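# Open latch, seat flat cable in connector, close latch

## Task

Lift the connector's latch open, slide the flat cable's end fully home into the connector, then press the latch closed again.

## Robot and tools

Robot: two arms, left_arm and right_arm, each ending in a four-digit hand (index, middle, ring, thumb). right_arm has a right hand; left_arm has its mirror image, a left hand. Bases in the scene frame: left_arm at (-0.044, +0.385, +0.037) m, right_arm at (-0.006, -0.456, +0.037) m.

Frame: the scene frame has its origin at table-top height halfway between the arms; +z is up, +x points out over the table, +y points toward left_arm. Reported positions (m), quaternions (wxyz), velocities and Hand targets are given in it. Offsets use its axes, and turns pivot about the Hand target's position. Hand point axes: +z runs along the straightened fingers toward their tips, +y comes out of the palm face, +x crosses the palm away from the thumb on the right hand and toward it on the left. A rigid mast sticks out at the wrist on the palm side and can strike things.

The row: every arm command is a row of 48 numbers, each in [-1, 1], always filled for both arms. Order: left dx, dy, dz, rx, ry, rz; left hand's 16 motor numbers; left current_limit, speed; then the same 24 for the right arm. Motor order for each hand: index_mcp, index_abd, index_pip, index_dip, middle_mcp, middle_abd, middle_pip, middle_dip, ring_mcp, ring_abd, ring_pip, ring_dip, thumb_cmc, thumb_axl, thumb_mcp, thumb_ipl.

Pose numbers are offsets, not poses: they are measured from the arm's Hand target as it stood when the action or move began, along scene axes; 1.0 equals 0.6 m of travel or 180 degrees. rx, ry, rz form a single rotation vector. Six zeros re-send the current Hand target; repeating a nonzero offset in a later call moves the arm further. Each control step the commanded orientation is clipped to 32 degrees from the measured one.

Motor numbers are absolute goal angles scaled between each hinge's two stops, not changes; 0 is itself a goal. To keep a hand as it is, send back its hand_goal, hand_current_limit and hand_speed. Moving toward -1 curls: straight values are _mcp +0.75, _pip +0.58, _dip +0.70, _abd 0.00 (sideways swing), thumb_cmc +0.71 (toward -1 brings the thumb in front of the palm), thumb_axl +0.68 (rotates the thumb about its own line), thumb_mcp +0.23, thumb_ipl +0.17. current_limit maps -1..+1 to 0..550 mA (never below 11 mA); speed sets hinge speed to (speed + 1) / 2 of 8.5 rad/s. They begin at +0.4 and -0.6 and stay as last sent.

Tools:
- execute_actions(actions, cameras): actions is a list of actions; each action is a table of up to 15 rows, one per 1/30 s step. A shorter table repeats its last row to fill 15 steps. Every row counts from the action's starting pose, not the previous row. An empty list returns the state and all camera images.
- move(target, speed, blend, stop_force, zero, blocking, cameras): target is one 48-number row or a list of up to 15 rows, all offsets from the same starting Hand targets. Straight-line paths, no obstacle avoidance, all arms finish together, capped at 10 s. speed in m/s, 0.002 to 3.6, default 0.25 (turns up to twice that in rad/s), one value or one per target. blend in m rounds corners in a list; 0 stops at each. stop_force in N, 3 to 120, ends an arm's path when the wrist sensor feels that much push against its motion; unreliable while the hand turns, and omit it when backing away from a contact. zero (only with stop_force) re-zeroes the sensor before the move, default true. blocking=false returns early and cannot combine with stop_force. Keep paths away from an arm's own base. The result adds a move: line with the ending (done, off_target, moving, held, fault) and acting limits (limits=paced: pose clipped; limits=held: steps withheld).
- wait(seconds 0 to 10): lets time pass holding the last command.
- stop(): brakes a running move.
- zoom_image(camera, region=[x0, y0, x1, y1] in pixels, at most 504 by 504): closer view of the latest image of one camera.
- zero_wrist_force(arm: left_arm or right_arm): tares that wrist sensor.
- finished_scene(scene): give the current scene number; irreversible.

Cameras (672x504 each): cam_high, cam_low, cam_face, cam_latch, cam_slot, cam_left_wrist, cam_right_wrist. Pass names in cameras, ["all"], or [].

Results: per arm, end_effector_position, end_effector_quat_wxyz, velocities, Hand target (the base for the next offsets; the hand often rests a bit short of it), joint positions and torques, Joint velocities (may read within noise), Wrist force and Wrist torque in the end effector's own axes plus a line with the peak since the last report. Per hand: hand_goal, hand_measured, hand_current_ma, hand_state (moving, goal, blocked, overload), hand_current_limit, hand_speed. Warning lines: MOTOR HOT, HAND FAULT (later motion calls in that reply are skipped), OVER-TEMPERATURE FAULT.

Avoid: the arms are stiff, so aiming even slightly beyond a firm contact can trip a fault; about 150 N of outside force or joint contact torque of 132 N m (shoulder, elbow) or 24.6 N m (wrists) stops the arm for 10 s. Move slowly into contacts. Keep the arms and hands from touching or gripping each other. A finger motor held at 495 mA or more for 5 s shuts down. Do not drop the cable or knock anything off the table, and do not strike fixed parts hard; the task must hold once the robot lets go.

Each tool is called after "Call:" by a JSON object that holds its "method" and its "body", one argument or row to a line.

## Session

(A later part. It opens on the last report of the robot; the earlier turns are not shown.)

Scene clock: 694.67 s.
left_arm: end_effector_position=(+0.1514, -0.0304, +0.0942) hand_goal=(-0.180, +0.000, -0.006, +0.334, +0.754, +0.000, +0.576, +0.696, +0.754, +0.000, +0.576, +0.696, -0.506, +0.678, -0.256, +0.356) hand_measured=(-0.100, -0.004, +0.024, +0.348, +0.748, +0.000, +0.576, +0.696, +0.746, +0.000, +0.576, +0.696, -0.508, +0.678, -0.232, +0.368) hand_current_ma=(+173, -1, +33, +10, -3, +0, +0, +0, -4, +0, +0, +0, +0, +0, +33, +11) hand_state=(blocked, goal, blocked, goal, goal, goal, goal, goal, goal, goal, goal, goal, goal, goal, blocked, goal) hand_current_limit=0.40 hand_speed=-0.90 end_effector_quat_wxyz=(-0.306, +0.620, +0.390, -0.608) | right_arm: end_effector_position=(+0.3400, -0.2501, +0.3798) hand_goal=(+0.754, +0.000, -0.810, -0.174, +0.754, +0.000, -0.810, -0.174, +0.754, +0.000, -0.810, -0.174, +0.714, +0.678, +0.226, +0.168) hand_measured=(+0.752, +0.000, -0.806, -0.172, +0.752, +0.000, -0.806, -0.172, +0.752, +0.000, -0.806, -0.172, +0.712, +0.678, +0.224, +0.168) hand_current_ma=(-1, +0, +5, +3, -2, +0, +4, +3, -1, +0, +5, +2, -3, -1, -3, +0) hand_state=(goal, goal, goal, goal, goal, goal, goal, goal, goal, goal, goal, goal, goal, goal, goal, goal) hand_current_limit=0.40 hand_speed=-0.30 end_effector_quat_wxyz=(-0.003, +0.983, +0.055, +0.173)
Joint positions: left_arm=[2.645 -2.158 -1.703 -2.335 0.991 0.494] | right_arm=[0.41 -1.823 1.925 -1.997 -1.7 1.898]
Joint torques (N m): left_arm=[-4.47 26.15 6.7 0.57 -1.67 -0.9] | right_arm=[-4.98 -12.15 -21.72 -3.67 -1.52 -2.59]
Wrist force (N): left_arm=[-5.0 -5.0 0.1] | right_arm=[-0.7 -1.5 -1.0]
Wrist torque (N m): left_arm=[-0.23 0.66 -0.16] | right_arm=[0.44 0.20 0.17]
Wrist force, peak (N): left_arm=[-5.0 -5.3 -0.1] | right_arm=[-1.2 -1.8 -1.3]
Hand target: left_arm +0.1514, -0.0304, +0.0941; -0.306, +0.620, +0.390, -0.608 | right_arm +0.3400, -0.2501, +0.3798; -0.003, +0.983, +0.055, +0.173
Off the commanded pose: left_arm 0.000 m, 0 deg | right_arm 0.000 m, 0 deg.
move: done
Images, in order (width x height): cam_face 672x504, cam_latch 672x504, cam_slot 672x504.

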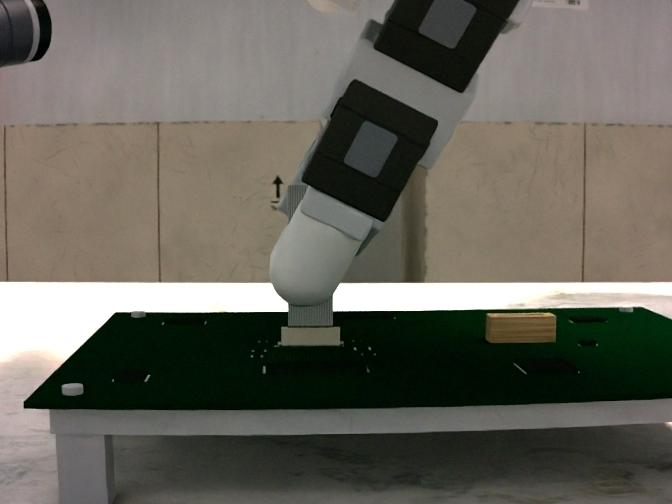

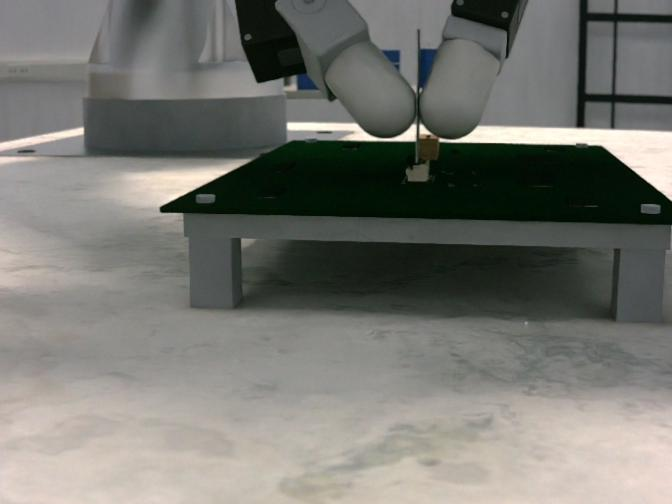

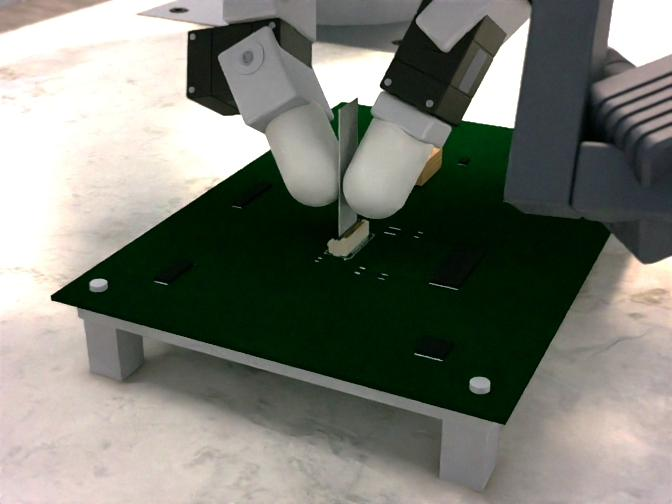

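Call:
{"method": "move", "body": {
  "target": [
    [0,0,0.0004,0,0,0,-0.18,0,-0.007,0.333,0.754,0,0.576,0.696,0.754,0,0.576,0.696,-0.506,0.677,-0.256,0.356,0.4,-0.9,0,0,0,0,0,0,0.754,0,-0.81,-0.174,0.754,0,-0.81,-0.174,0.754,0,-0.81,-0.174,0.714,0.678,0.226,0.168,0.4,-0.3]
  ],
  "speed": 0.01
}}

Call:
{"method": "move", "body": {
  "target": [
    [0,0,0,0,0,0,-0.05,0,-0.007,0.333,0.754,0,0.576,0.696,0.754,0,0.576,0.696,-0.506,0.677,-0.2,0.356,0.4,-0.9,0,0,0,0,0,0,0.754,0,-0.81,-0.174,0.754,0,-0.81,-0.174,0.754,0,-0.81,-0.174,0.714,0.678,0.226,0.168,0.4,-0.3]
  ],
  "speed": 0.01,
  "cameras": ["cam_face","cam_latch","cam_slot"]
}}

Call:
{"method": "zoom_image", "body": {
  "camera": "cam_face",
  "region": [280, 300, 345, 355]
}}

Call:
{"method": "zoom_image", "body": {
  "camera": "cam_latch",
  "region": [396, 110, 444, 188]
}}

Call:
{"method": "zoom_image", "body": {
  "camera": "cam_slot",
  "region": [335, 215, 371, 245]
}}

Scene clock: 709.67 s.
left_arm: end_effector_position=(+0.1513, -0.0304, +0.0943) hand_goal=(-0.180, +0.000, -0.006, +0.334, +0.754, +0.000, +0.576, +0.696, +0.754, +0.000, +0.576, +0.696, -0.506, +0.678, -0.256, +0.356) hand_measured=(-0.100, -0.004, +0.024, +0.348, +0.748, +0.000, +0.576, +0.696, +0.746, +0.000, +0.576, +0.696, -0.508, +0.678, -0.232, +0.368) hand_current_ma=(+172, -1, +33, +10, -3, +0, +0, +0, -4, +0, +0, +0, +0, +0, +34, +12) hand_state=(blocked, goal, blocked, goal, goal, goal, goal, goal, goal, goal, goal, goal, goal, goal, blocked, goal) hand_current_limit=0.40 hand_speed=-0.90 end_effector_quat_wxyz=(-0.306, +0.620, +0.390, -0.608) | right_arm: end_effector_position=(+0.3400, -0.2501, +0.3798) hand_goal=(+0.754, +0.000, -0.810, -0.174, +0.754, +0.000, -0.810, -0.174, +0.754, +0.000, -0.810, -0.174, +0.714, +0.678, +0.226, +0.168) hand_measured=(+0.752, +0.000, -0.806, -0.172, +0.752, +0.000, -0.806, -0.172, +0.752, +0.000, -0.806, -0.172, +0.712, +0.678, +0.224, +0.168) hand_current_ma=(-1, +0, +5, +3, -2, +0, +4, +3, -1, +0, +5, +2, -3, -1, -3, +0) hand_state=(goal, goal, goal, goal, goal, goal, goal, goal, goal, goal, goal, goal, goal, goal, goal, goal) hand_current_limit=0.40 hand_speed=-0.30 end_effector_quat_wxyz=(-0.003, +0.983, +0.055, +0.173)
Joint positions: left_arm=[2.645 -2.158 -1.703 -2.336 0.991 0.494] | right_arm=[0.41 -1.823 1.925 -1.997 -1.7 1.898]
Joint torques (N m): left_arm=[-4.78 46.29 21.33 -2.75 -0.37 -0.72] | right_arm=[-4.4 -12.25 -22.71 -3.79 -1.31 -2.59]
Wrist force (N): left_arm=[-4.2 -3.0 0.3] | right_arm=[-0.9 -1.5 -1.1]
Wrist torque (N m): left_arm=[-0.13 0.62 -0.14] | right_arm=[0.45 0.23 0.16]
Wrist force, peak (N): left_arm=[-5.1 -5.2 0.0] | right_arm=[-0.9 -1.8 -1.3]
Hand target: left_arm +0.1514, -0.0304, +0.0944; -0.306, +0.620, +0.390, -0.608 | right_arm +0.3400, -0.2501, +0.3798; -0.003, +0.983, +0.055, +0.173
Off the commanded pose: left_arm 0.000 m, 0 deg | right_arm 0.000 m, 0 deg.
move: done

Scene clock: 710.30 s.
left_arm: end_effector_position=(+0.1514, -0.0304, +0.0944) hand_goal=(-0.050, +0.000, -0.006, +0.334, +0.754, +0.000, +0.576, +0.696, +0.754, +0.000, +0.576, +0.696, -0.506, +0.678, -0.200, +0.356) hand_measured=(-0.058, -0.002, -0.002, +0.338, +0.748, +0.000, +0.576, +0.696, +0.746, +0.000, +0.576, +0.696, -0.506, +0.678, -0.200, +0.358) hand_current_ma=(-4, +0, +1, +1, -3, +0, +0, +0, -4, +0, +0, +0, +0, +0, +0, +1) hand_state=(goal, goal, goal, goal, goal, goal, goal, goal, goal, goal, goal, goal, goal, goal, goal, goal) hand_current_limit=0.40 hand_speed=-0.90 end_effector_quat_wxyz=(-0.306, +0.620, +0.390, -0.608) | right_arm: end_effector_position=(+0.3400, -0.2501, +0.3798) hand_goal=(+0.754, +0.000, -0.810, -0.174, +0.754, +0.000, -0.810, -0.174, +0.754, +0.000, -0.810, -0.174, +0.714, +0.678, +0.226, +0.168) hand_measured=(+0.752, +0.000, -0.806, -0.172, +0.752, +0.000, -0.806, -0.172, +0.752, +0.000, -0.806, -0.172, +0.712, +0.678, +0.224, +0.168) hand_current_ma=(-1, +0, +5, +3, -2, +0, +4, +3, -1, +0, +5, +2, -3, -1, -3, +0) hand_state=(goal, goal, goal, goal, goal, goal, goal, goal, goal, goal, goal, goal, goal, goal, goal, goal) hand_current_limit=0.40 hand_speed=-0.30 end_effector_quat_wxyz=(-0.003, +0.983, +0.055, +0.173)
Joint positions: left_arm=[2.645 -2.158 -1.702 -2.336 0.991 0.494] | right_arm=[0.41 -1.823 1.925 -1.997 -1.7 1.898]
Joint torques (N m): left_arm=[-4.09 47.04 23.51 -2.88 -0.38 -0.6] | right_arm=[-4.31 -11.93 -21.99 -3.64 -1.29 -2.61]
Wrist force (N): left_arm=[-3.8 -2.4 0.1] | right_arm=[-0.8 -1.7 -1.1]
Wrist torque (N m): left_arm=[-0.08 0.61 -0.16] | right_arm=[0.42 0.21 0.16]
Wrist force, peak (N): left_arm=[-4.3 -2.9 0.1] | right_arm=[-1.1 -1.6 -1.2]
Hand target: left_arm +0.1514, -0.0304, +0.0944; -0.306, +0.620, +0.390, -0.608 | right_arm +0.3400, -0.2501, +0.3798; -0.003, +0.983, +0.055, +0.173
Off the commanded pose: left_arm 0.000 m, 0 deg | right_arm 0.000 m, 0 deg.
move: done
Images, in order (width x height): cam_face 672x504, cam_latch 672x504, cam_slot 672x504.

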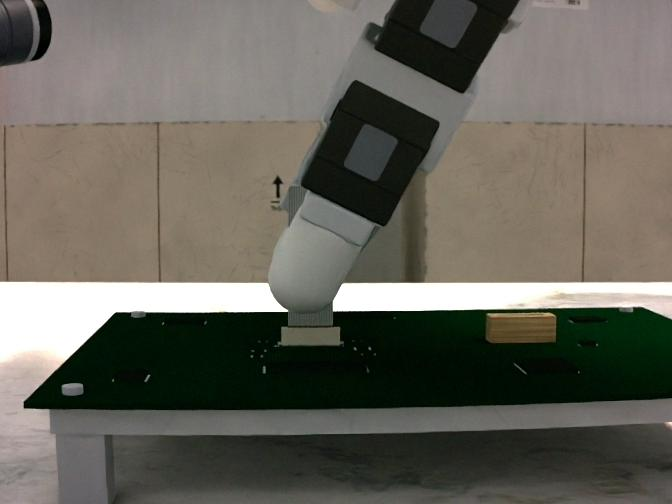

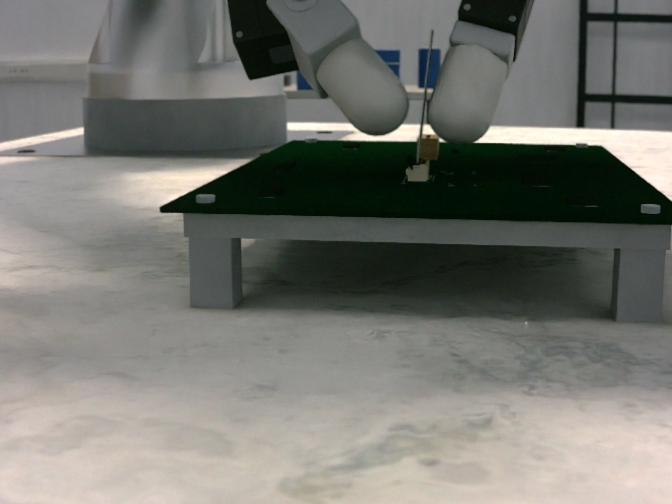

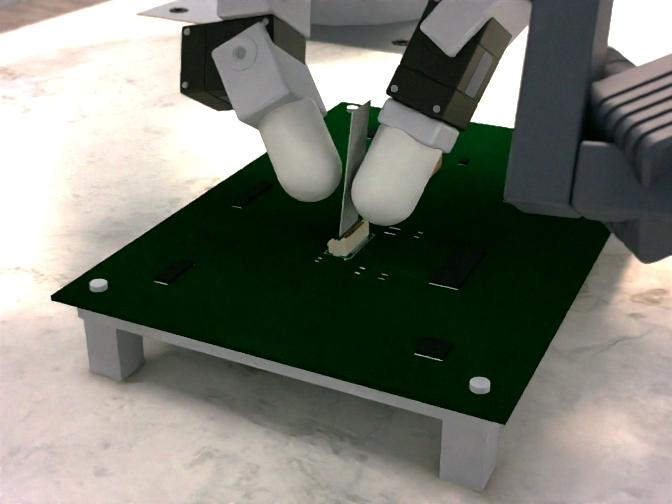

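Scaled by 7.754 from the camera's 672x504 image, which has a finer 960x720 frame.

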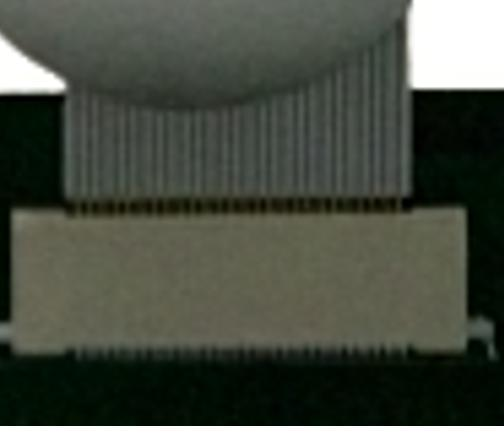

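Scaled by 6.462 from the camera's 672x504 image, which has a finer 960x720 frame.

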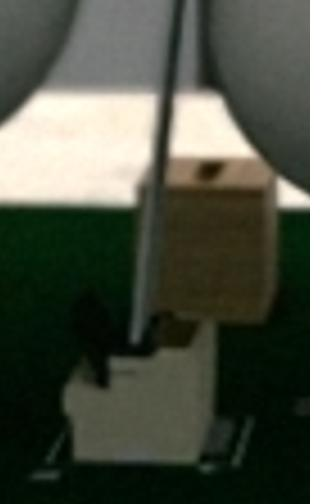

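Scaled by 14.000 from the camera's 672x504 image, which has a finer 960x720 frame.

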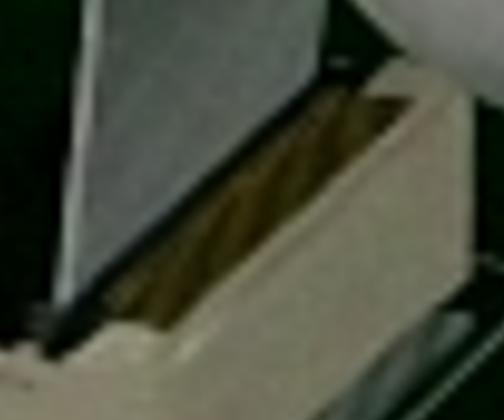

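Call:
{"method": "move", "body": {
  "target": [
    [0,0,0,0,0,0,-0.05,0,-0.007,0.333,0.754,0,0.576,0.696,0.754,0,0.576,0.696,-0.506,0.677,0.0,0.356,0.4,-0.9,0,0,0,0,0,0,0.754,0,-0.81,-0.174,0.754,0,-0.81,-0.174,0.754,0,-0.81,-0.174,0.714,0.678,0.226,0.168,0.4,-0.3],
    [0,0,0.0583,0,0,0,-0.05,0,-0.007,0.333,0.754,0,0.576,0.696,0.754,0,0.576,0.696,-0.506,0.677,0.0,0.356,0.4,-0.9,0,0,0,0,0,0,0.754,0,-0.81,-0.174,0.754,0,-0.81,-0.174,0.754,0,-0.81,-0.174,0.714,0.678,0.226,0.168,0.4,-0.3]
  ],
  "speed": 0.05,
  "cameras": ["cam_face","cam_latch","cam_slot"]
}}

Call:
{"method": "zoom_image", "body": {
  "camera": "cam_latch",
  "region": [396, 110, 444, 188]
}}

Call:
{"method": "zoom_image", "body": {
  "camera": "cam_slot",
  "region": [335, 215, 371, 245]
}}

Scene clock: 730.37 s.
left_arm: end_effector_position=(+0.1514, -0.0304, +0.1292) hand_goal=(-0.050, +0.000, -0.006, +0.334, +0.754, +0.000, +0.576, +0.696, +0.754, +0.000, +0.576, +0.696, -0.506, +0.678, +0.000, +0.356) hand_measured=(-0.058, -0.002, -0.002, +0.338, +0.748, +0.000, +0.576, +0.696, +0.746, +0.000, +0.576, +0.696, -0.504, +0.678, -0.002, +0.358) hand_current_ma=(-4, +0, +1, +1, -3, +0, +0, +0, -4, +0, +0, +0, +0, +0, +0, +1) hand_state=(goal, goal, goal, goal, goal, goal, goal, goal, goal, goal, goal, goal, goal, goal, goal, goal) hand_current_limit=0.40 hand_speed=-0.90 end_effector_quat_wxyz=(-0.306, +0.620, +0.390, -0.608) | right_arm: end_effector_position=(+0.3400, -0.2501, +0.3798) hand_goal=(+0.754, +0.000, -0.810, -0.174, +0.754, +0.000, -0.810, -0.174, +0.754, +0.000, -0.810, -0.174, +0.714, +0.678, +0.226, +0.168) hand_measured=(+0.752, +0.000, -0.806, -0.172, +0.752, +0.000, -0.806, -0.172, +0.752, +0.000, -0.806, -0.172, +0.712, +0.678, +0.224, +0.168) hand_current_ma=(-1, +0, +5, +3, -2, +0, +4, +3, -1, +0, +5, +2, -3, -1, -3, +0) hand_state=(goal, goal, goal, goal, goal, goal, goal, goal, goal, goal, goal, goal, goal, goal, goal, goal) hand_current_limit=0.40 hand_speed=-0.30 end_effector_quat_wxyz=(-0.003, +0.983, +0.055, +0.173)
Joint positions: left_arm=[2.645 -2.106 -1.679 -2.412 0.991 0.494] | right_arm=[0.41 -1.823 1.925 -1.997 -1.7 1.898]
Joint torques (N m): left_arm=[-3.39 45.95 23.46 -2.41 -1.46 -0.15] | right_arm=[-4.55 -12.59 -22.44 -3.61 -1.37 -2.59]
Wrist force (N): left_arm=[-3.8 -2.4 0.4] | right_arm=[-0.8 -1.7 -1.1]
Wrist torque (N m): left_arm=[-0.10 0.61 -0.17] | right_arm=[0.43 0.22 0.16]
Wrist force, peak (N): left_arm=[-4.0 -2.6 0.1] | right_arm=[-0.8 -1.9 -1.2]
Hand target: left_arm +0.1514, -0.0304, +0.1294; -0.306, +0.620, +0.390, -0.608 | right_arm +0.3400, -0.2501, +0.3798; -0.003, +0.983, +0.055, +0.173
Off the commanded pose: left_arm 0.000 m, 0 deg | right_arm 0.000 m, 0 deg.
move: done
Images, in order (width x height): cam_face 672x504, cam_latch 672x504, cam_slot 672x504.

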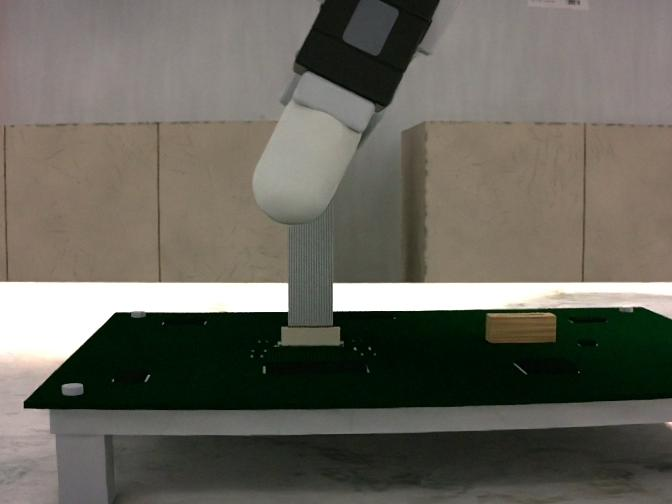

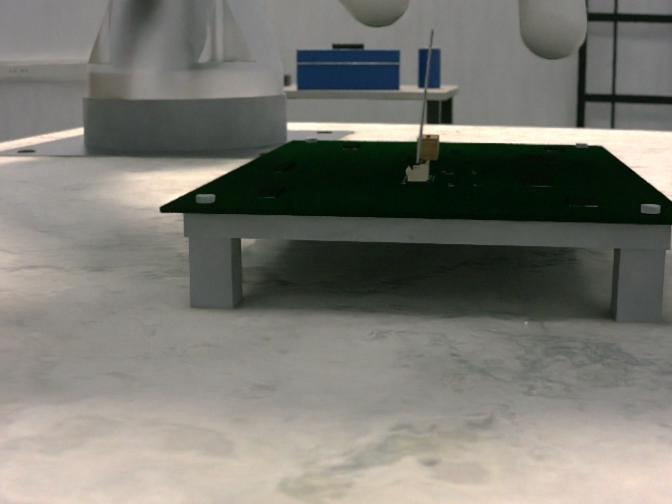

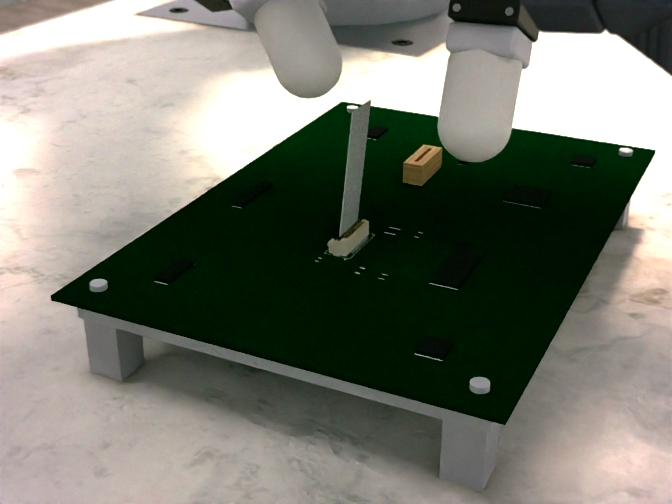

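Scaled by 6.462 from the camera's 672x504 image, which has a finer 960x720 frame.

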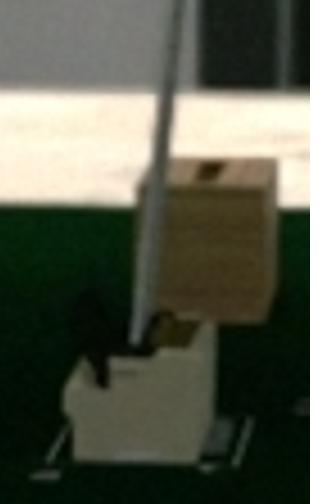

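Scaled by 14.000 from the camera's 672x504 image, which has a finer 960x720 frame.

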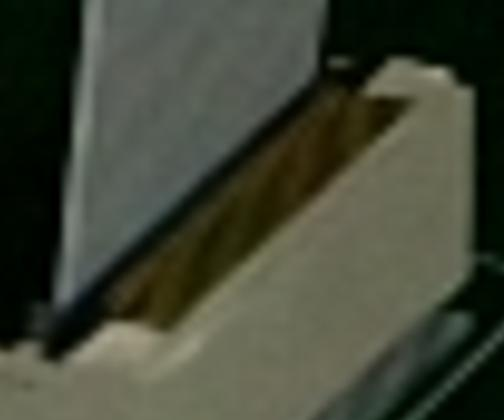

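Call:
{"method": "zoom_image", "body": {
  "camera": "cam_latch",
  "region": [400, 150, 436, 186]
}}

Call:
{"method": "zoom_image", "body": {
  "camera": "cam_slot",
  "region": [310, 200, 380, 265]
}}

Scaled by 14.000 from the camera's 672x504 image, which has a finer 960x720 frame.

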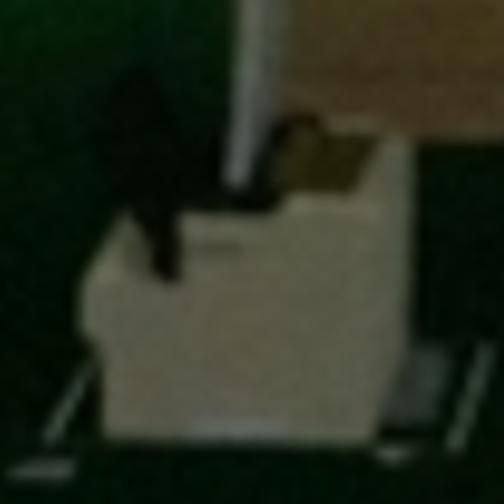

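Scaled by 7.200 from the camera's 672x504 image, which has a finer 960x720 frame.

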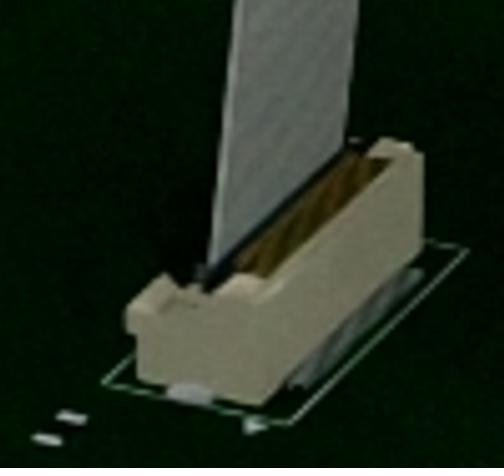

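Call:
{"method": "move", "body": {
  "target": [
    [-0.004,0.00233,0,0.00837,-0.04893,-0.01468,-0.08,0,-0.007,0.333,0.754,0,0.576,0.696,0.754,0,0.576,0.696,-0.506,0.677,0.9,0.356,0.4,-0.7,0,0,0,0,0,0,0.754,0,-0.81,-0.174,0.754,0,-0.81,-0.174,0.754,0,-0.81,-0.174,0.714,0.678,0.226,0.168,0.4,-0.3]
  ],
  "speed": 0.05,
  "cameras": ["cam_face","cam_latch","cam_slot","cam_left_wrist","cam_right_wrist"]
}}

Scene clock: 783.70 s.
left_arm: end_effector_position=(+0.1490, -0.0290, +0.1294) hand_goal=(-0.080, +0.000, -0.006, +0.334, +0.754, +0.000, +0.576, +0.696, +0.754, +0.000, +0.576, +0.696, -0.506, +0.678, +0.900, +0.356) hand_measured=(-0.080, -0.002, -0.002, +0.338, +0.748, +0.000, +0.576, +0.696, +0.746, +0.000, +0.576, +0.696, -0.504, +0.678, +0.890, +0.358) hand_current_ma=(+0, +0, +1, +1, -3, +0, +0, +0, -4, +0, +0, +0, +0, +0, -7, +0) hand_state=(goal, goal, goal, goal, goal, goal, goal, goal, goal, goal, goal, goal, goal, goal, goal, goal) hand_current_limit=0.40 hand_speed=-0.70 end_effector_quat_wxyz=(-0.297, +0.669, +0.406, -0.546) | right_arm: end_effector_position=(+0.3400, -0.2501, +0.3798) hand_goal=(+0.754, +0.000, -0.810, -0.174, +0.754, +0.000, -0.810, -0.174, +0.754, +0.000, -0.810, -0.174, +0.714, +0.678, +0.226, +0.168) hand_measured=(+0.752, +0.000, -0.806, -0.172, +0.752, +0.000, -0.806, -0.172, +0.752, +0.000, -0.806, -0.172, +0.712, +0.678, +0.224, +0.168) hand_current_ma=(-1, +0, +5, +3, -2, +0, +4, +3, -1, +0, +5, +2, -3, -1, -3, +0) hand_state=(goal, goal, goal, goal, goal, goal, goal, goal, goal, goal, goal, goal, goal, goal, goal, goal) hand_current_limit=0.40 hand_speed=-0.30 end_effector_quat_wxyz=(-0.003, +0.983, +0.055, +0.173)
Joint positions: left_arm=[2.609 -2.017 -1.727 -2.27 1.018 0.383] | right_arm=[0.41 -1.823 1.925 -1.997 -1.7 1.898]
Joint torques (N m): left_arm=[-7.01 43.31 8.67 0.44 2.21 -2.52] | right_arm=[-4.69 -13.36 -22.73 -3.63 -1.25 -2.66]
Wrist force (N): left_arm=[-3.7 -2.3 0.0] | right_arm=[-1.0 -1.9 -1.1]
Wrist torque (N m): left_arm=[-0.03 0.55 -0.04] | right_arm=[0.39 0.24 0.14]
Wrist force, peak (N): left_arm=[-3.9 -2.5 0.3] | right_arm=[-1.0 -1.9 -1.1]
Hand target: left_arm +0.1490, -0.0290, +0.1294; -0.297, +0.669, +0.406, -0.546 | right_arm +0.3400, -0.2501, +0.3798; -0.003, +0.983, +0.055, +0.173
Off the commanded pose: left_arm 0.000 m, 0 deg | right_arm 0.000 m, 0 deg.
move: done
camera_calibration:
cam_left_wrist: T_world_to_cam=[[-0.203921, -0.336326, 0.919403, -0.12906], [0.621416, 0.681216, 0.387023, -0.165049], [-0.756477, 0.650254, 0.0700838, 0.252058], [0, 0, 0, 1]] pos_world=[0.266922, -0.0948742, 0.164871]
cam_right_wrist: T_world_to_cam=[[-0.624864, -0.738968, -0.251934, 0.15446], [-0.742659, 0.463052, 0.483777, 0.148521], [-0.240837, 0.489396, -0.838146, 0.655208], [0, 0, 0, 1]] pos_world=[0.364615, -0.275288, 0.516223]
Images, in order (width x height): cam_face 672x504, cam_latch 672x504, cam_slot 672x504, cam_left_wrist 672x504, cam_right_wrist 672x504.

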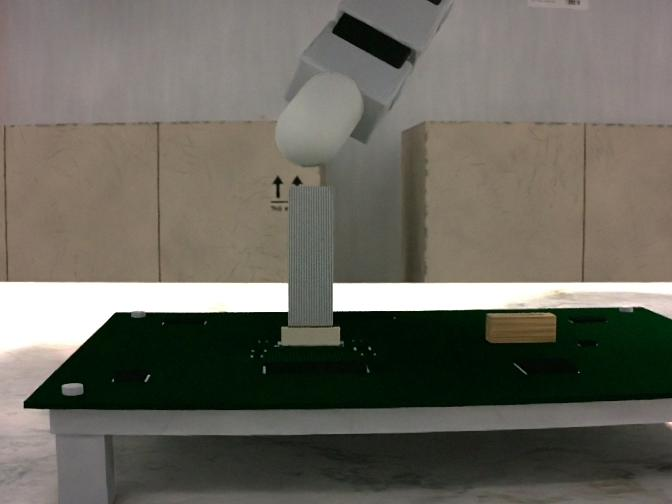

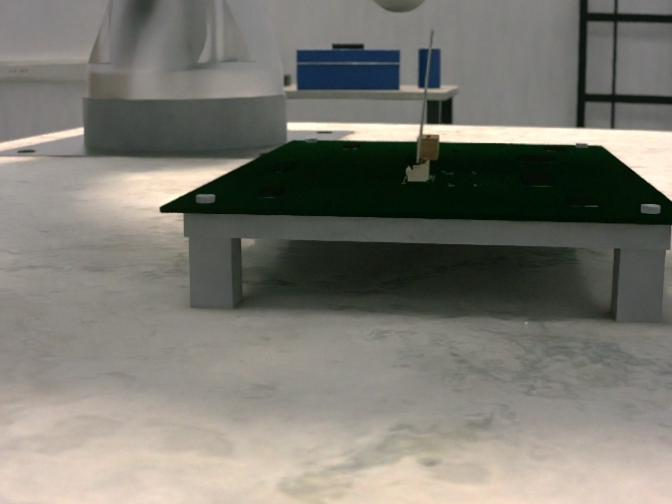

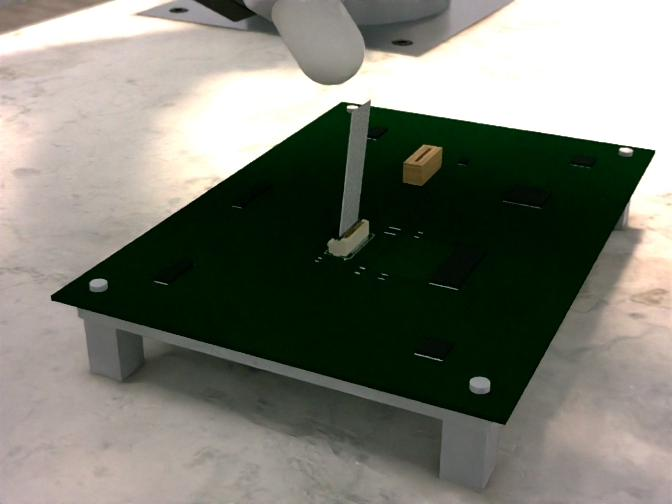

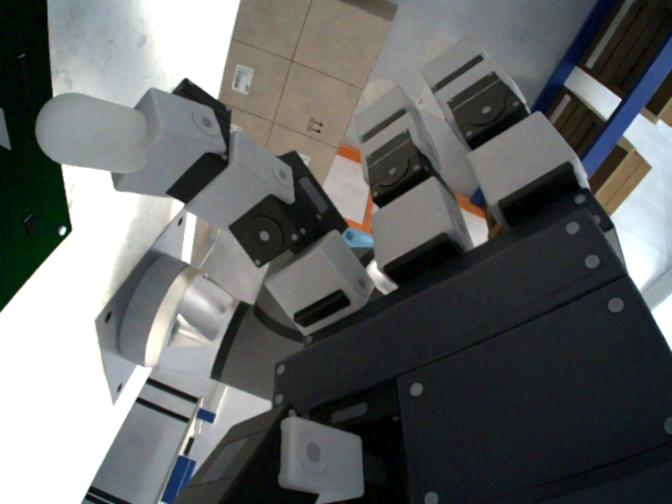

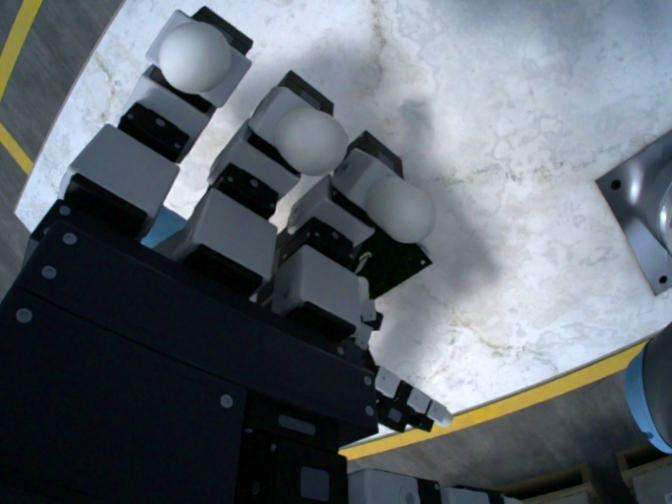

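Call:
{"method": "move", "body": {
  "target": [
    [0,0,-0.055,0,0,0,-0.08,0,-0.007,0.333,0.754,0,0.576,0.696,0.754,0,0.576,0.696,-0.506,0.677,0.9,0.356,0.4,-0.7,0,0,0,0,0,0,0.754,0,-0.81,-0.174,0.754,0,-0.81,-0.174,0.754,0,-0.81,-0.174,0.714,0.678,0.226,0.168,0.4,-0.3]
  ],
  "speed": 0.05,
  "cameras": ["cam_face","cam_latch","cam_slot","cam_high"]
}}

Call:
{"method": "zoom_image", "body": {
  "camera": "cam_latch",
  "region": [360, 80, 460, 190]
}}

Scene clock: 791.10 s.
left_arm: end_effector_position=(+0.1490, -0.0290, +0.0965) hand_goal=(-0.080, +0.000, -0.006, +0.334, +0.754, +0.000, +0.576, +0.696, +0.754, +0.000, +0.576, +0.696, -0.506, +0.678, +0.900, +0.356) hand_measured=(-0.080, -0.002, -0.002, +0.338, +0.748, +0.000, +0.576, +0.696, +0.746, +0.000, +0.576, +0.696, -0.504, +0.678, +0.890, +0.358) hand_current_ma=(+0, +0, +1, +1, -3, +0, +0, +0, -4, +0, +0, +0, +0, +0, -7, +0) hand_state=(goal, goal, goal, goal, goal, goal, goal, goal, goal, goal, goal, goal, goal, goal, goal, goal) hand_current_limit=0.40 hand_speed=-0.70 end_effector_quat_wxyz=(-0.297, +0.669, +0.406, -0.546) | right_arm: end_effector_position=(+0.3400, -0.2501, +0.3798) hand_goal=(+0.754, +0.000, -0.810, -0.174, +0.754, +0.000, -0.810, -0.174, +0.754, +0.000, -0.810, -0.174, +0.714, +0.678, +0.226, +0.168) hand_measured=(+0.752, +0.000, -0.806, -0.172, +0.752, +0.000, -0.806, -0.172, +0.752, +0.000, -0.806, -0.172, +0.712, +0.678, +0.224, +0.168) hand_current_ma=(-1, +0, +5, +3, -2, +0, +4, +3, -1, +0, +5, +2, -3, -1, -3, +0) hand_state=(goal, goal, goal, goal, goal, goal, goal, goal, goal, goal, goal, goal, goal, goal, goal, goal) hand_current_limit=0.40 hand_speed=-0.30 end_effector_quat_wxyz=(-0.003, +0.983, +0.055, +0.173)
Joint positions: left_arm=[2.609 -2.064 -1.756 -2.194 1.018 0.383] | right_arm=[0.41 -1.823 1.925 -1.997 -1.7 1.898]
Joint torques (N m): left_arm=[-0.46 25.96 8.46 0.95 0.67 -0.19] | right_arm=[-4.4 -13.82 -22.46 -3.69 -1.13 -2.64]
Wrist force (N): left_arm=[-3.7 -2.4 0.1] | right_arm=[-0.9 -1.6 -1.2]
Wrist torque (N m): left_arm=[-0.04 0.56 -0.04] | right_arm=[0.43 0.24 0.15]
Wrist force, peak (N): left_arm=[-4.0 -2.6 0.0] | right_arm=[-0.8 -2.0 -1.1]
Hand target: left_arm +0.1490, -0.0290, +0.0964; -0.297, +0.669, +0.406, -0.546 | right_arm +0.3400, -0.2501, +0.3798; -0.003, +0.983, +0.055, +0.173
Off the commanded pose: left_arm 0.000 m, 0 deg | right_arm 0.000 m, 0 deg.
move: done
Images, in order (width x height): cam_high 672x504, cam_face 672x504, cam_latch 672x504, cam_slot 672x504.

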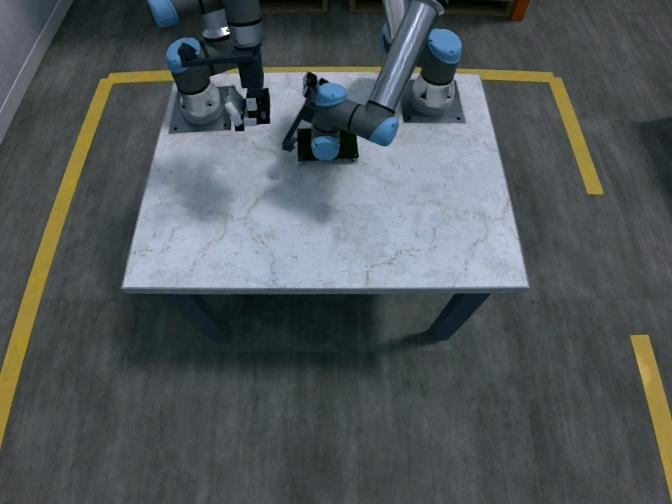

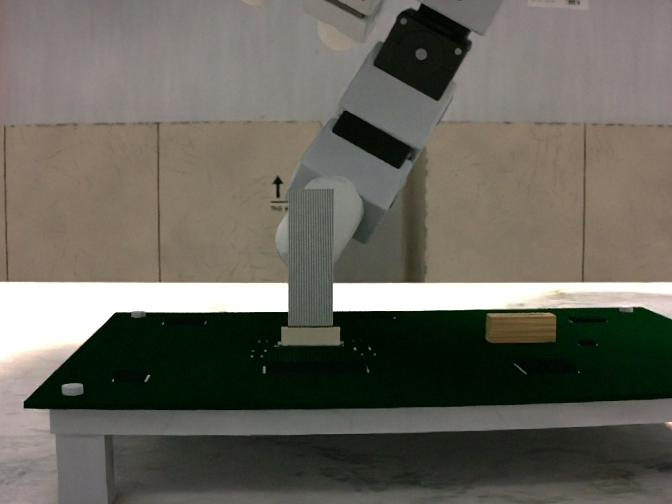

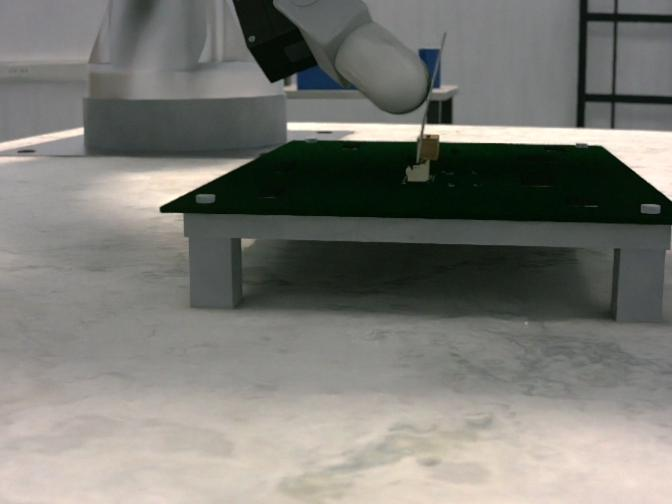

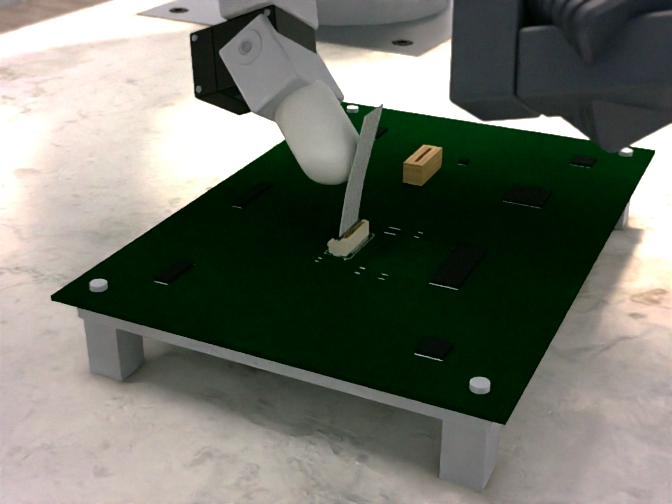

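Scaled by 4.582 from the camera's 672x504 image, which has a finer 960x720 frame.

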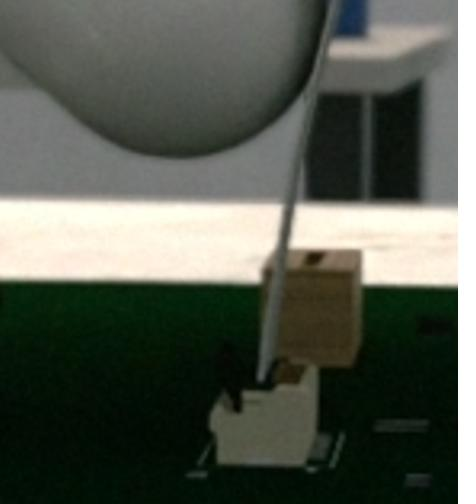

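Call:
{"method": "move", "body": {
  "target": [
    [0,0,-0.0173,0,0,0,-0.08,0,-0.007,0.333,0.754,0,0.576,0.696,0.754,0,0.576,0.696,-0.506,0.677,0.9,0.356,0.4,-0.7,0,0,0,0,0,0,0.754,0,-0.81,-0.174,0.754,0,-0.81,-0.174,0.754,0,-0.81,-0.174,0.714,0.678,0.226,0.168,0.4,-0.3]
  ],
  "speed": 0.03,
  "cameras": ["cam_face","cam_latch","cam_slot"]
}}

Call:
{"method": "zoom_image", "body": {
  "camera": "cam_latch",
  "region": [360, 100, 460, 190]
}}

Call:
{"method": "zoom_image", "body": {
  "camera": "cam_latch",
  "region": [392, 138, 436, 188]
}}

Call:
{"method": "zoom_image", "body": {
  "camera": "cam_slot",
  "region": [310, 190, 390, 270]
}}

Scene clock: 837.00 s.
left_arm: end_effector_position=(+0.1490, -0.0290, +0.0861) hand_goal=(-0.080, +0.000, -0.006, +0.334, +0.754, +0.000, +0.576, +0.696, +0.754, +0.000, +0.576, +0.696, -0.506, +0.678, +0.900, +0.356) hand_measured=(-0.080, -0.002, -0.002, +0.338, +0.748, +0.000, +0.576, +0.696, +0.746, +0.000, +0.576, +0.696, -0.504, +0.678, +0.890, +0.358) hand_current_ma=(+0, +0, +1, +1, -3, +0, +0, +0, -4, +0, +0, +0, +0, +0, -7, +0) hand_state=(goal, goal, goal, goal, goal, goal, goal, goal, goal, goal, goal, goal, goal, goal, goal, goal) hand_current_limit=0.40 hand_speed=-0.70 end_effector_quat_wxyz=(-0.297, +0.669, +0.406, -0.546) | right_arm: end_effector_position=(+0.3400, -0.2501, +0.3798) hand_goal=(+0.754, +0.000, -0.810, -0.174, +0.754, +0.000, -0.810, -0.174, +0.754, +0.000, -0.810, -0.174, +0.714, +0.678, +0.226, +0.168) hand_measured=(+0.752, +0.000, -0.806, -0.172, +0.752, +0.000, -0.806, -0.172, +0.752, +0.000, -0.806, -0.172, +0.712, +0.678, +0.224, +0.168) hand_current_ma=(-1, +0, +5, +3, -2, +0, +4, +3, -1, +0, +5, +2, -3, -1, -3, +0) hand_state=(goal, goal, goal, goal, goal, goal, goal, goal, goal, goal, goal, goal, goal, goal, goal, goal) hand_current_limit=0.40 hand_speed=-0.30 end_effector_quat_wxyz=(-0.003, +0.983, +0.055, +0.173)
Joint positions: left_arm=[2.609 -2.08 -1.764 -2.171 1.018 0.383] | right_arm=[0.41 -1.823 1.925 -1.997 -1.7 1.898]
Joint torques (N m): left_arm=[-0.7 24.87 8.01 0.59 -1.64 -2.12] | right_arm=[-4.11 -14.17 -21.99 -3.6 -1.1 -2.62]
Wrist force (N): left_arm=[-3.7 -2.6 -0.1] | right_arm=[-0.9 -1.6 -1.0]
Wrist torque (N m): left_arm=[-0.02 0.53 -0.02] | right_arm=[0.42 0.22 0.15]
Wrist force, peak (N): left_arm=[-4.2 -2.6 -0.1] | right_arm=[-0.9 -1.7 -1.2]
Hand target: left_arm +0.1490, -0.0290, +0.0860; -0.297, +0.669, +0.406, -0.546 | right_arm +0.3400, -0.2501, +0.3798; -0.003, +0.983, +0.055, +0.173
Off the commanded pose: left_arm 0.000 m, 0 deg | right_arm 0.000 m, 0 deg.
move: done
Images, in order (width x height): cam_face 672x504, cam_latch 672x504, cam_slot 672x504.

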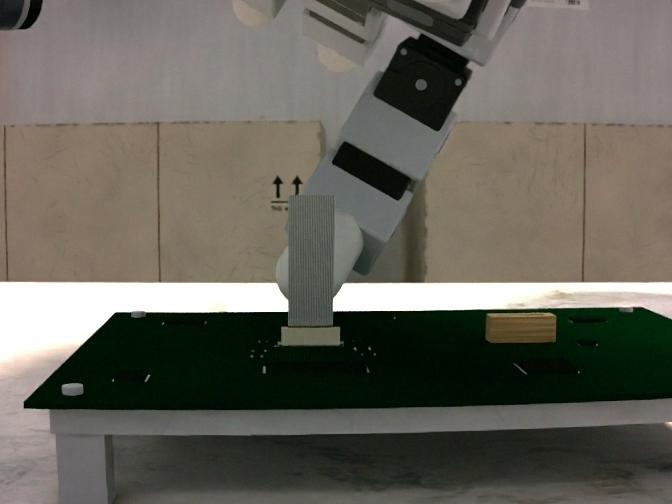

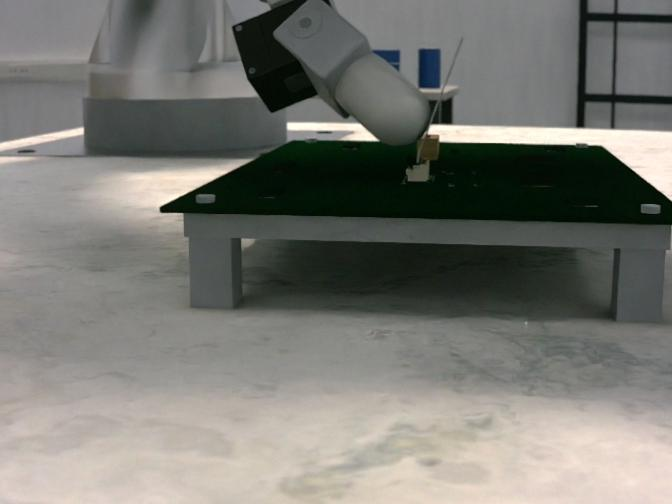

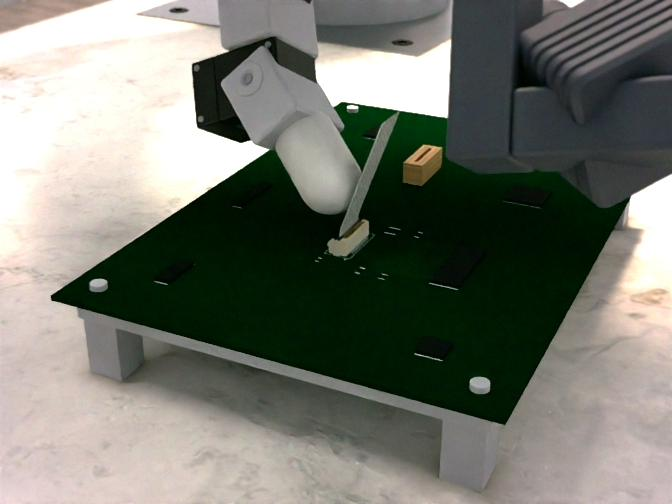

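Scaled by 5.040 from the camera's 672x504 image, which has a finer 960x720 frame.

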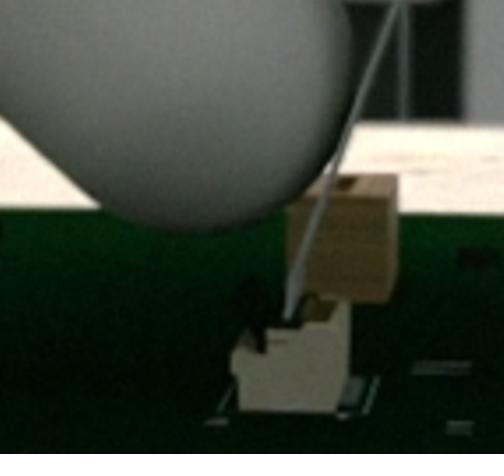

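Scaled by 10.080 from the camera's 672x504 image, which has a finer 960x720 frame.

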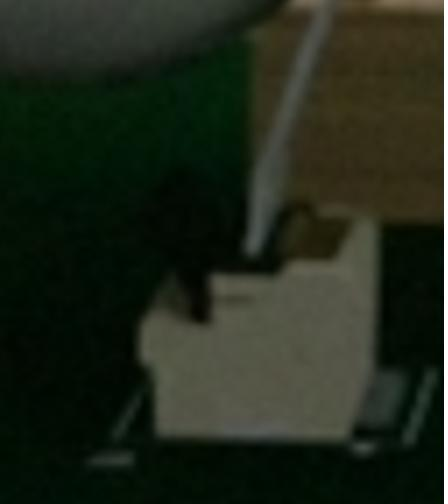

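Scaled by 6.300 from the camera's 672x504 image, which has a finer 960x720 frame.

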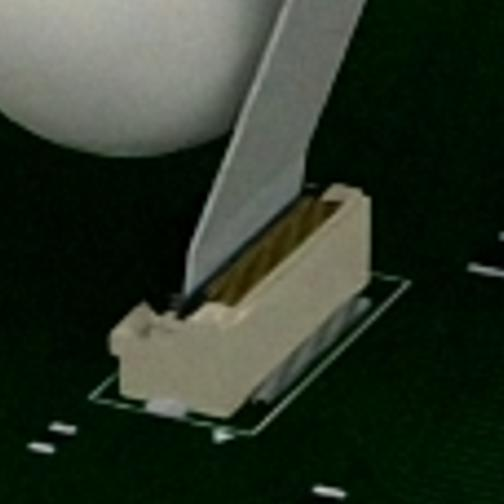

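Call:
{"method": "move", "body": {
  "target": [
    [0.0006,0,-0.005,0,0,0,-0.08,0,-0.007,0.333,0.754,0,0.576,0.696,0.754,0,0.576,0.696,-0.506,0.677,0.9,0.356,0.4,-0.7,0,0,0,0,0,0,0.754,0,-0.81,-0.174,0.754,0,-0.81,-0.174,0.754,0,-0.81,-0.174,0.714,0.678,0.226,0.168,0.4,-0.3]
  ],
  "speed": 0.02,
  "cameras": ["cam_face","cam_latch","cam_slot"]
}}

Call:
{"method": "zoom_image", "body": {
  "camera": "cam_latch",
  "region": [384, 138, 436, 188]
}}

Call:
{"method": "zoom_image", "body": {
  "camera": "cam_slot",
  "region": [310, 190, 390, 270]
}}

Scene clock: 847.10 s.
left_arm: end_effector_position=(+0.1493, -0.0290, +0.0831) hand_goal=(-0.080, +0.000, -0.006, +0.334, +0.754, +0.000, +0.576, +0.696, +0.754, +0.000, +0.576, +0.696, -0.506, +0.678, +0.900, +0.356) hand_measured=(-0.080, -0.002, -0.004, +0.336, +0.748, +0.000, +0.576, +0.696, +0.746, +0.000, +0.576, +0.696, -0.504, +0.678, +0.890, +0.358) hand_current_ma=(+0, +0, +1, +0, -3, +0, +0, +0, -4, +0, +0, +0, +0, +0, -7, +0) hand_state=(goal, goal, goal, goal, goal, goal, goal, goal, goal, goal, goal, goal, goal, goal, goal, goal) hand_current_limit=0.40 hand_speed=-0.70 end_effector_quat_wxyz=(-0.297, +0.669, +0.406, -0.546) | right_arm: end_effector_position=(+0.3400, -0.2501, +0.3798) hand_goal=(+0.754, +0.000, -0.810, -0.174, +0.754, +0.000, -0.810, -0.174, +0.754, +0.000, -0.810, -0.174, +0.714, +0.678, +0.226, +0.168) hand_measured=(+0.752, +0.000, -0.806, -0.172, +0.752, +0.000, -0.806, -0.172, +0.752, +0.000, -0.806, -0.172, +0.712, +0.678, +0.224, +0.168) hand_current_ma=(-1, +0, +5, +3, -2, +0, +4, +3, -1, +0, +5, +2, -3, -1, -3, +0) hand_state=(goal, goal, goal, goal, goal, goal, goal, goal, goal, goal, goal, goal, goal, goal, goal, goal) hand_current_limit=0.40 hand_speed=-0.30 end_effector_quat_wxyz=(-0.003, +0.983, +0.055, +0.173)
Joint positions: left_arm=[2.609 -2.085 -1.765 -2.164 1.019 0.383] | right_arm=[0.41 -1.823 1.925 -1.997 -1.7 1.898]
Joint torques (N m): left_arm=[6.93 24.27 8.29 0.96 2.35 1.11] | right_arm=[-4.41 -14.47 -22.33 -3.48 -1.07 -2.52]
Wrist force (N): left_arm=[-4.1 -3.4 0.2] | right_arm=[-0.8 -1.7 -1.1]
Wrist torque (N m): left_arm=[-0.07 0.53 -0.01] | right_arm=[0.43 0.21 0.16]
Wrist force, peak (N): left_arm=[-4.1 -3.4 0.2] | right_arm=[-1.0 -1.8 -1.3]
Hand target: left_arm +0.1493, -0.0290, +0.0830; -0.297, +0.669, +0.406, -0.546 | right_arm +0.3400, -0.2501, +0.3798; -0.003, +0.983, +0.055, +0.173
Off the commanded pose: left_arm 0.000 m, 0 deg | right_arm 0.000 m, 0 deg.
move: done
Images, in order (width x height): cam_face 672x504, cam_latch 672x504, cam_slot 672x504.

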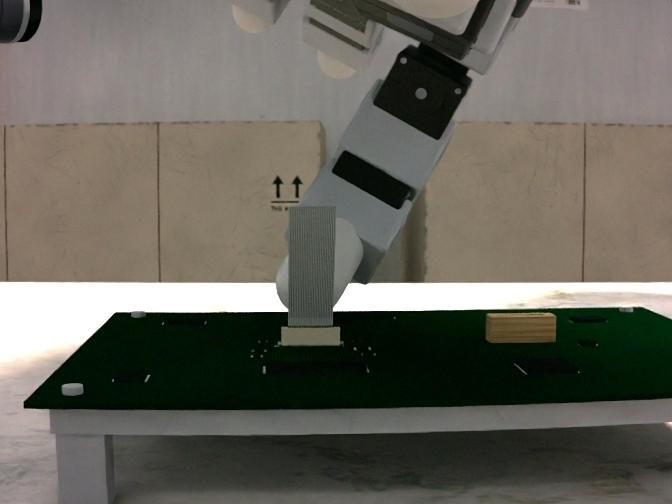

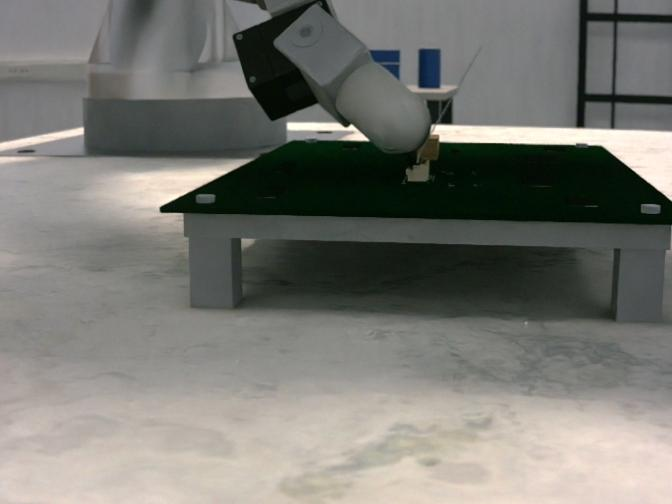

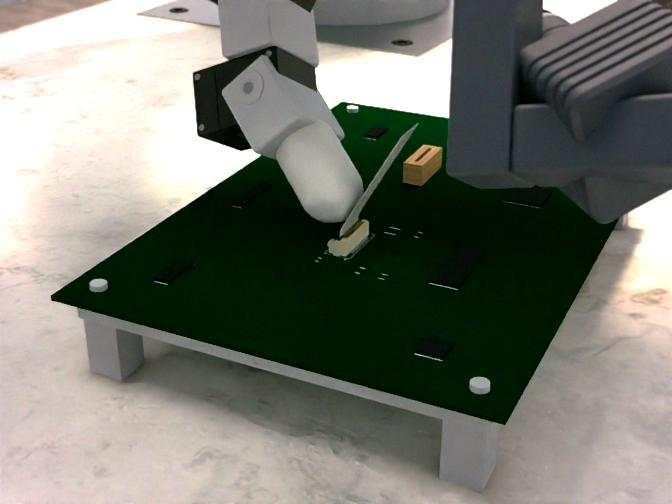

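Scaled by 9.692 from the camera's 672x504 image, which has a finer 960x720 frame.

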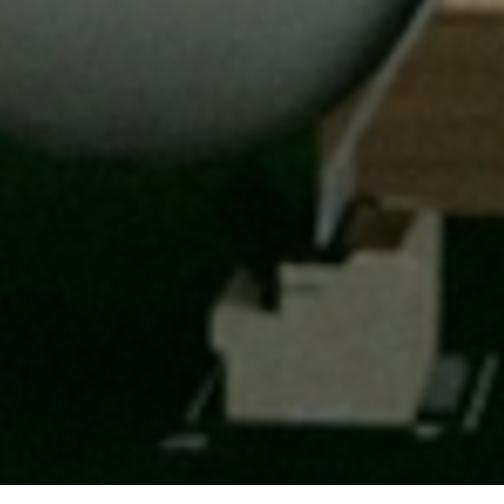

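Scaled by 6.300 from the camera's 672x504 image, which has a finer 960x720 frame.

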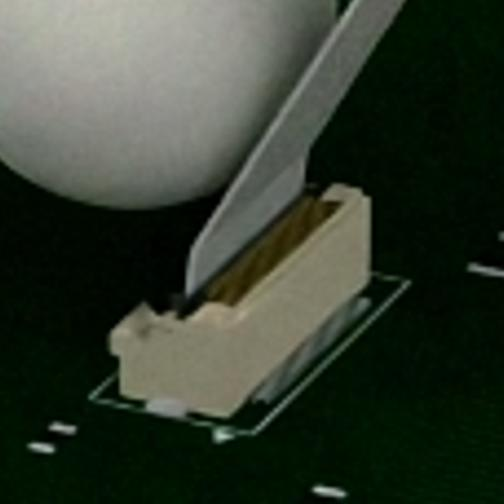

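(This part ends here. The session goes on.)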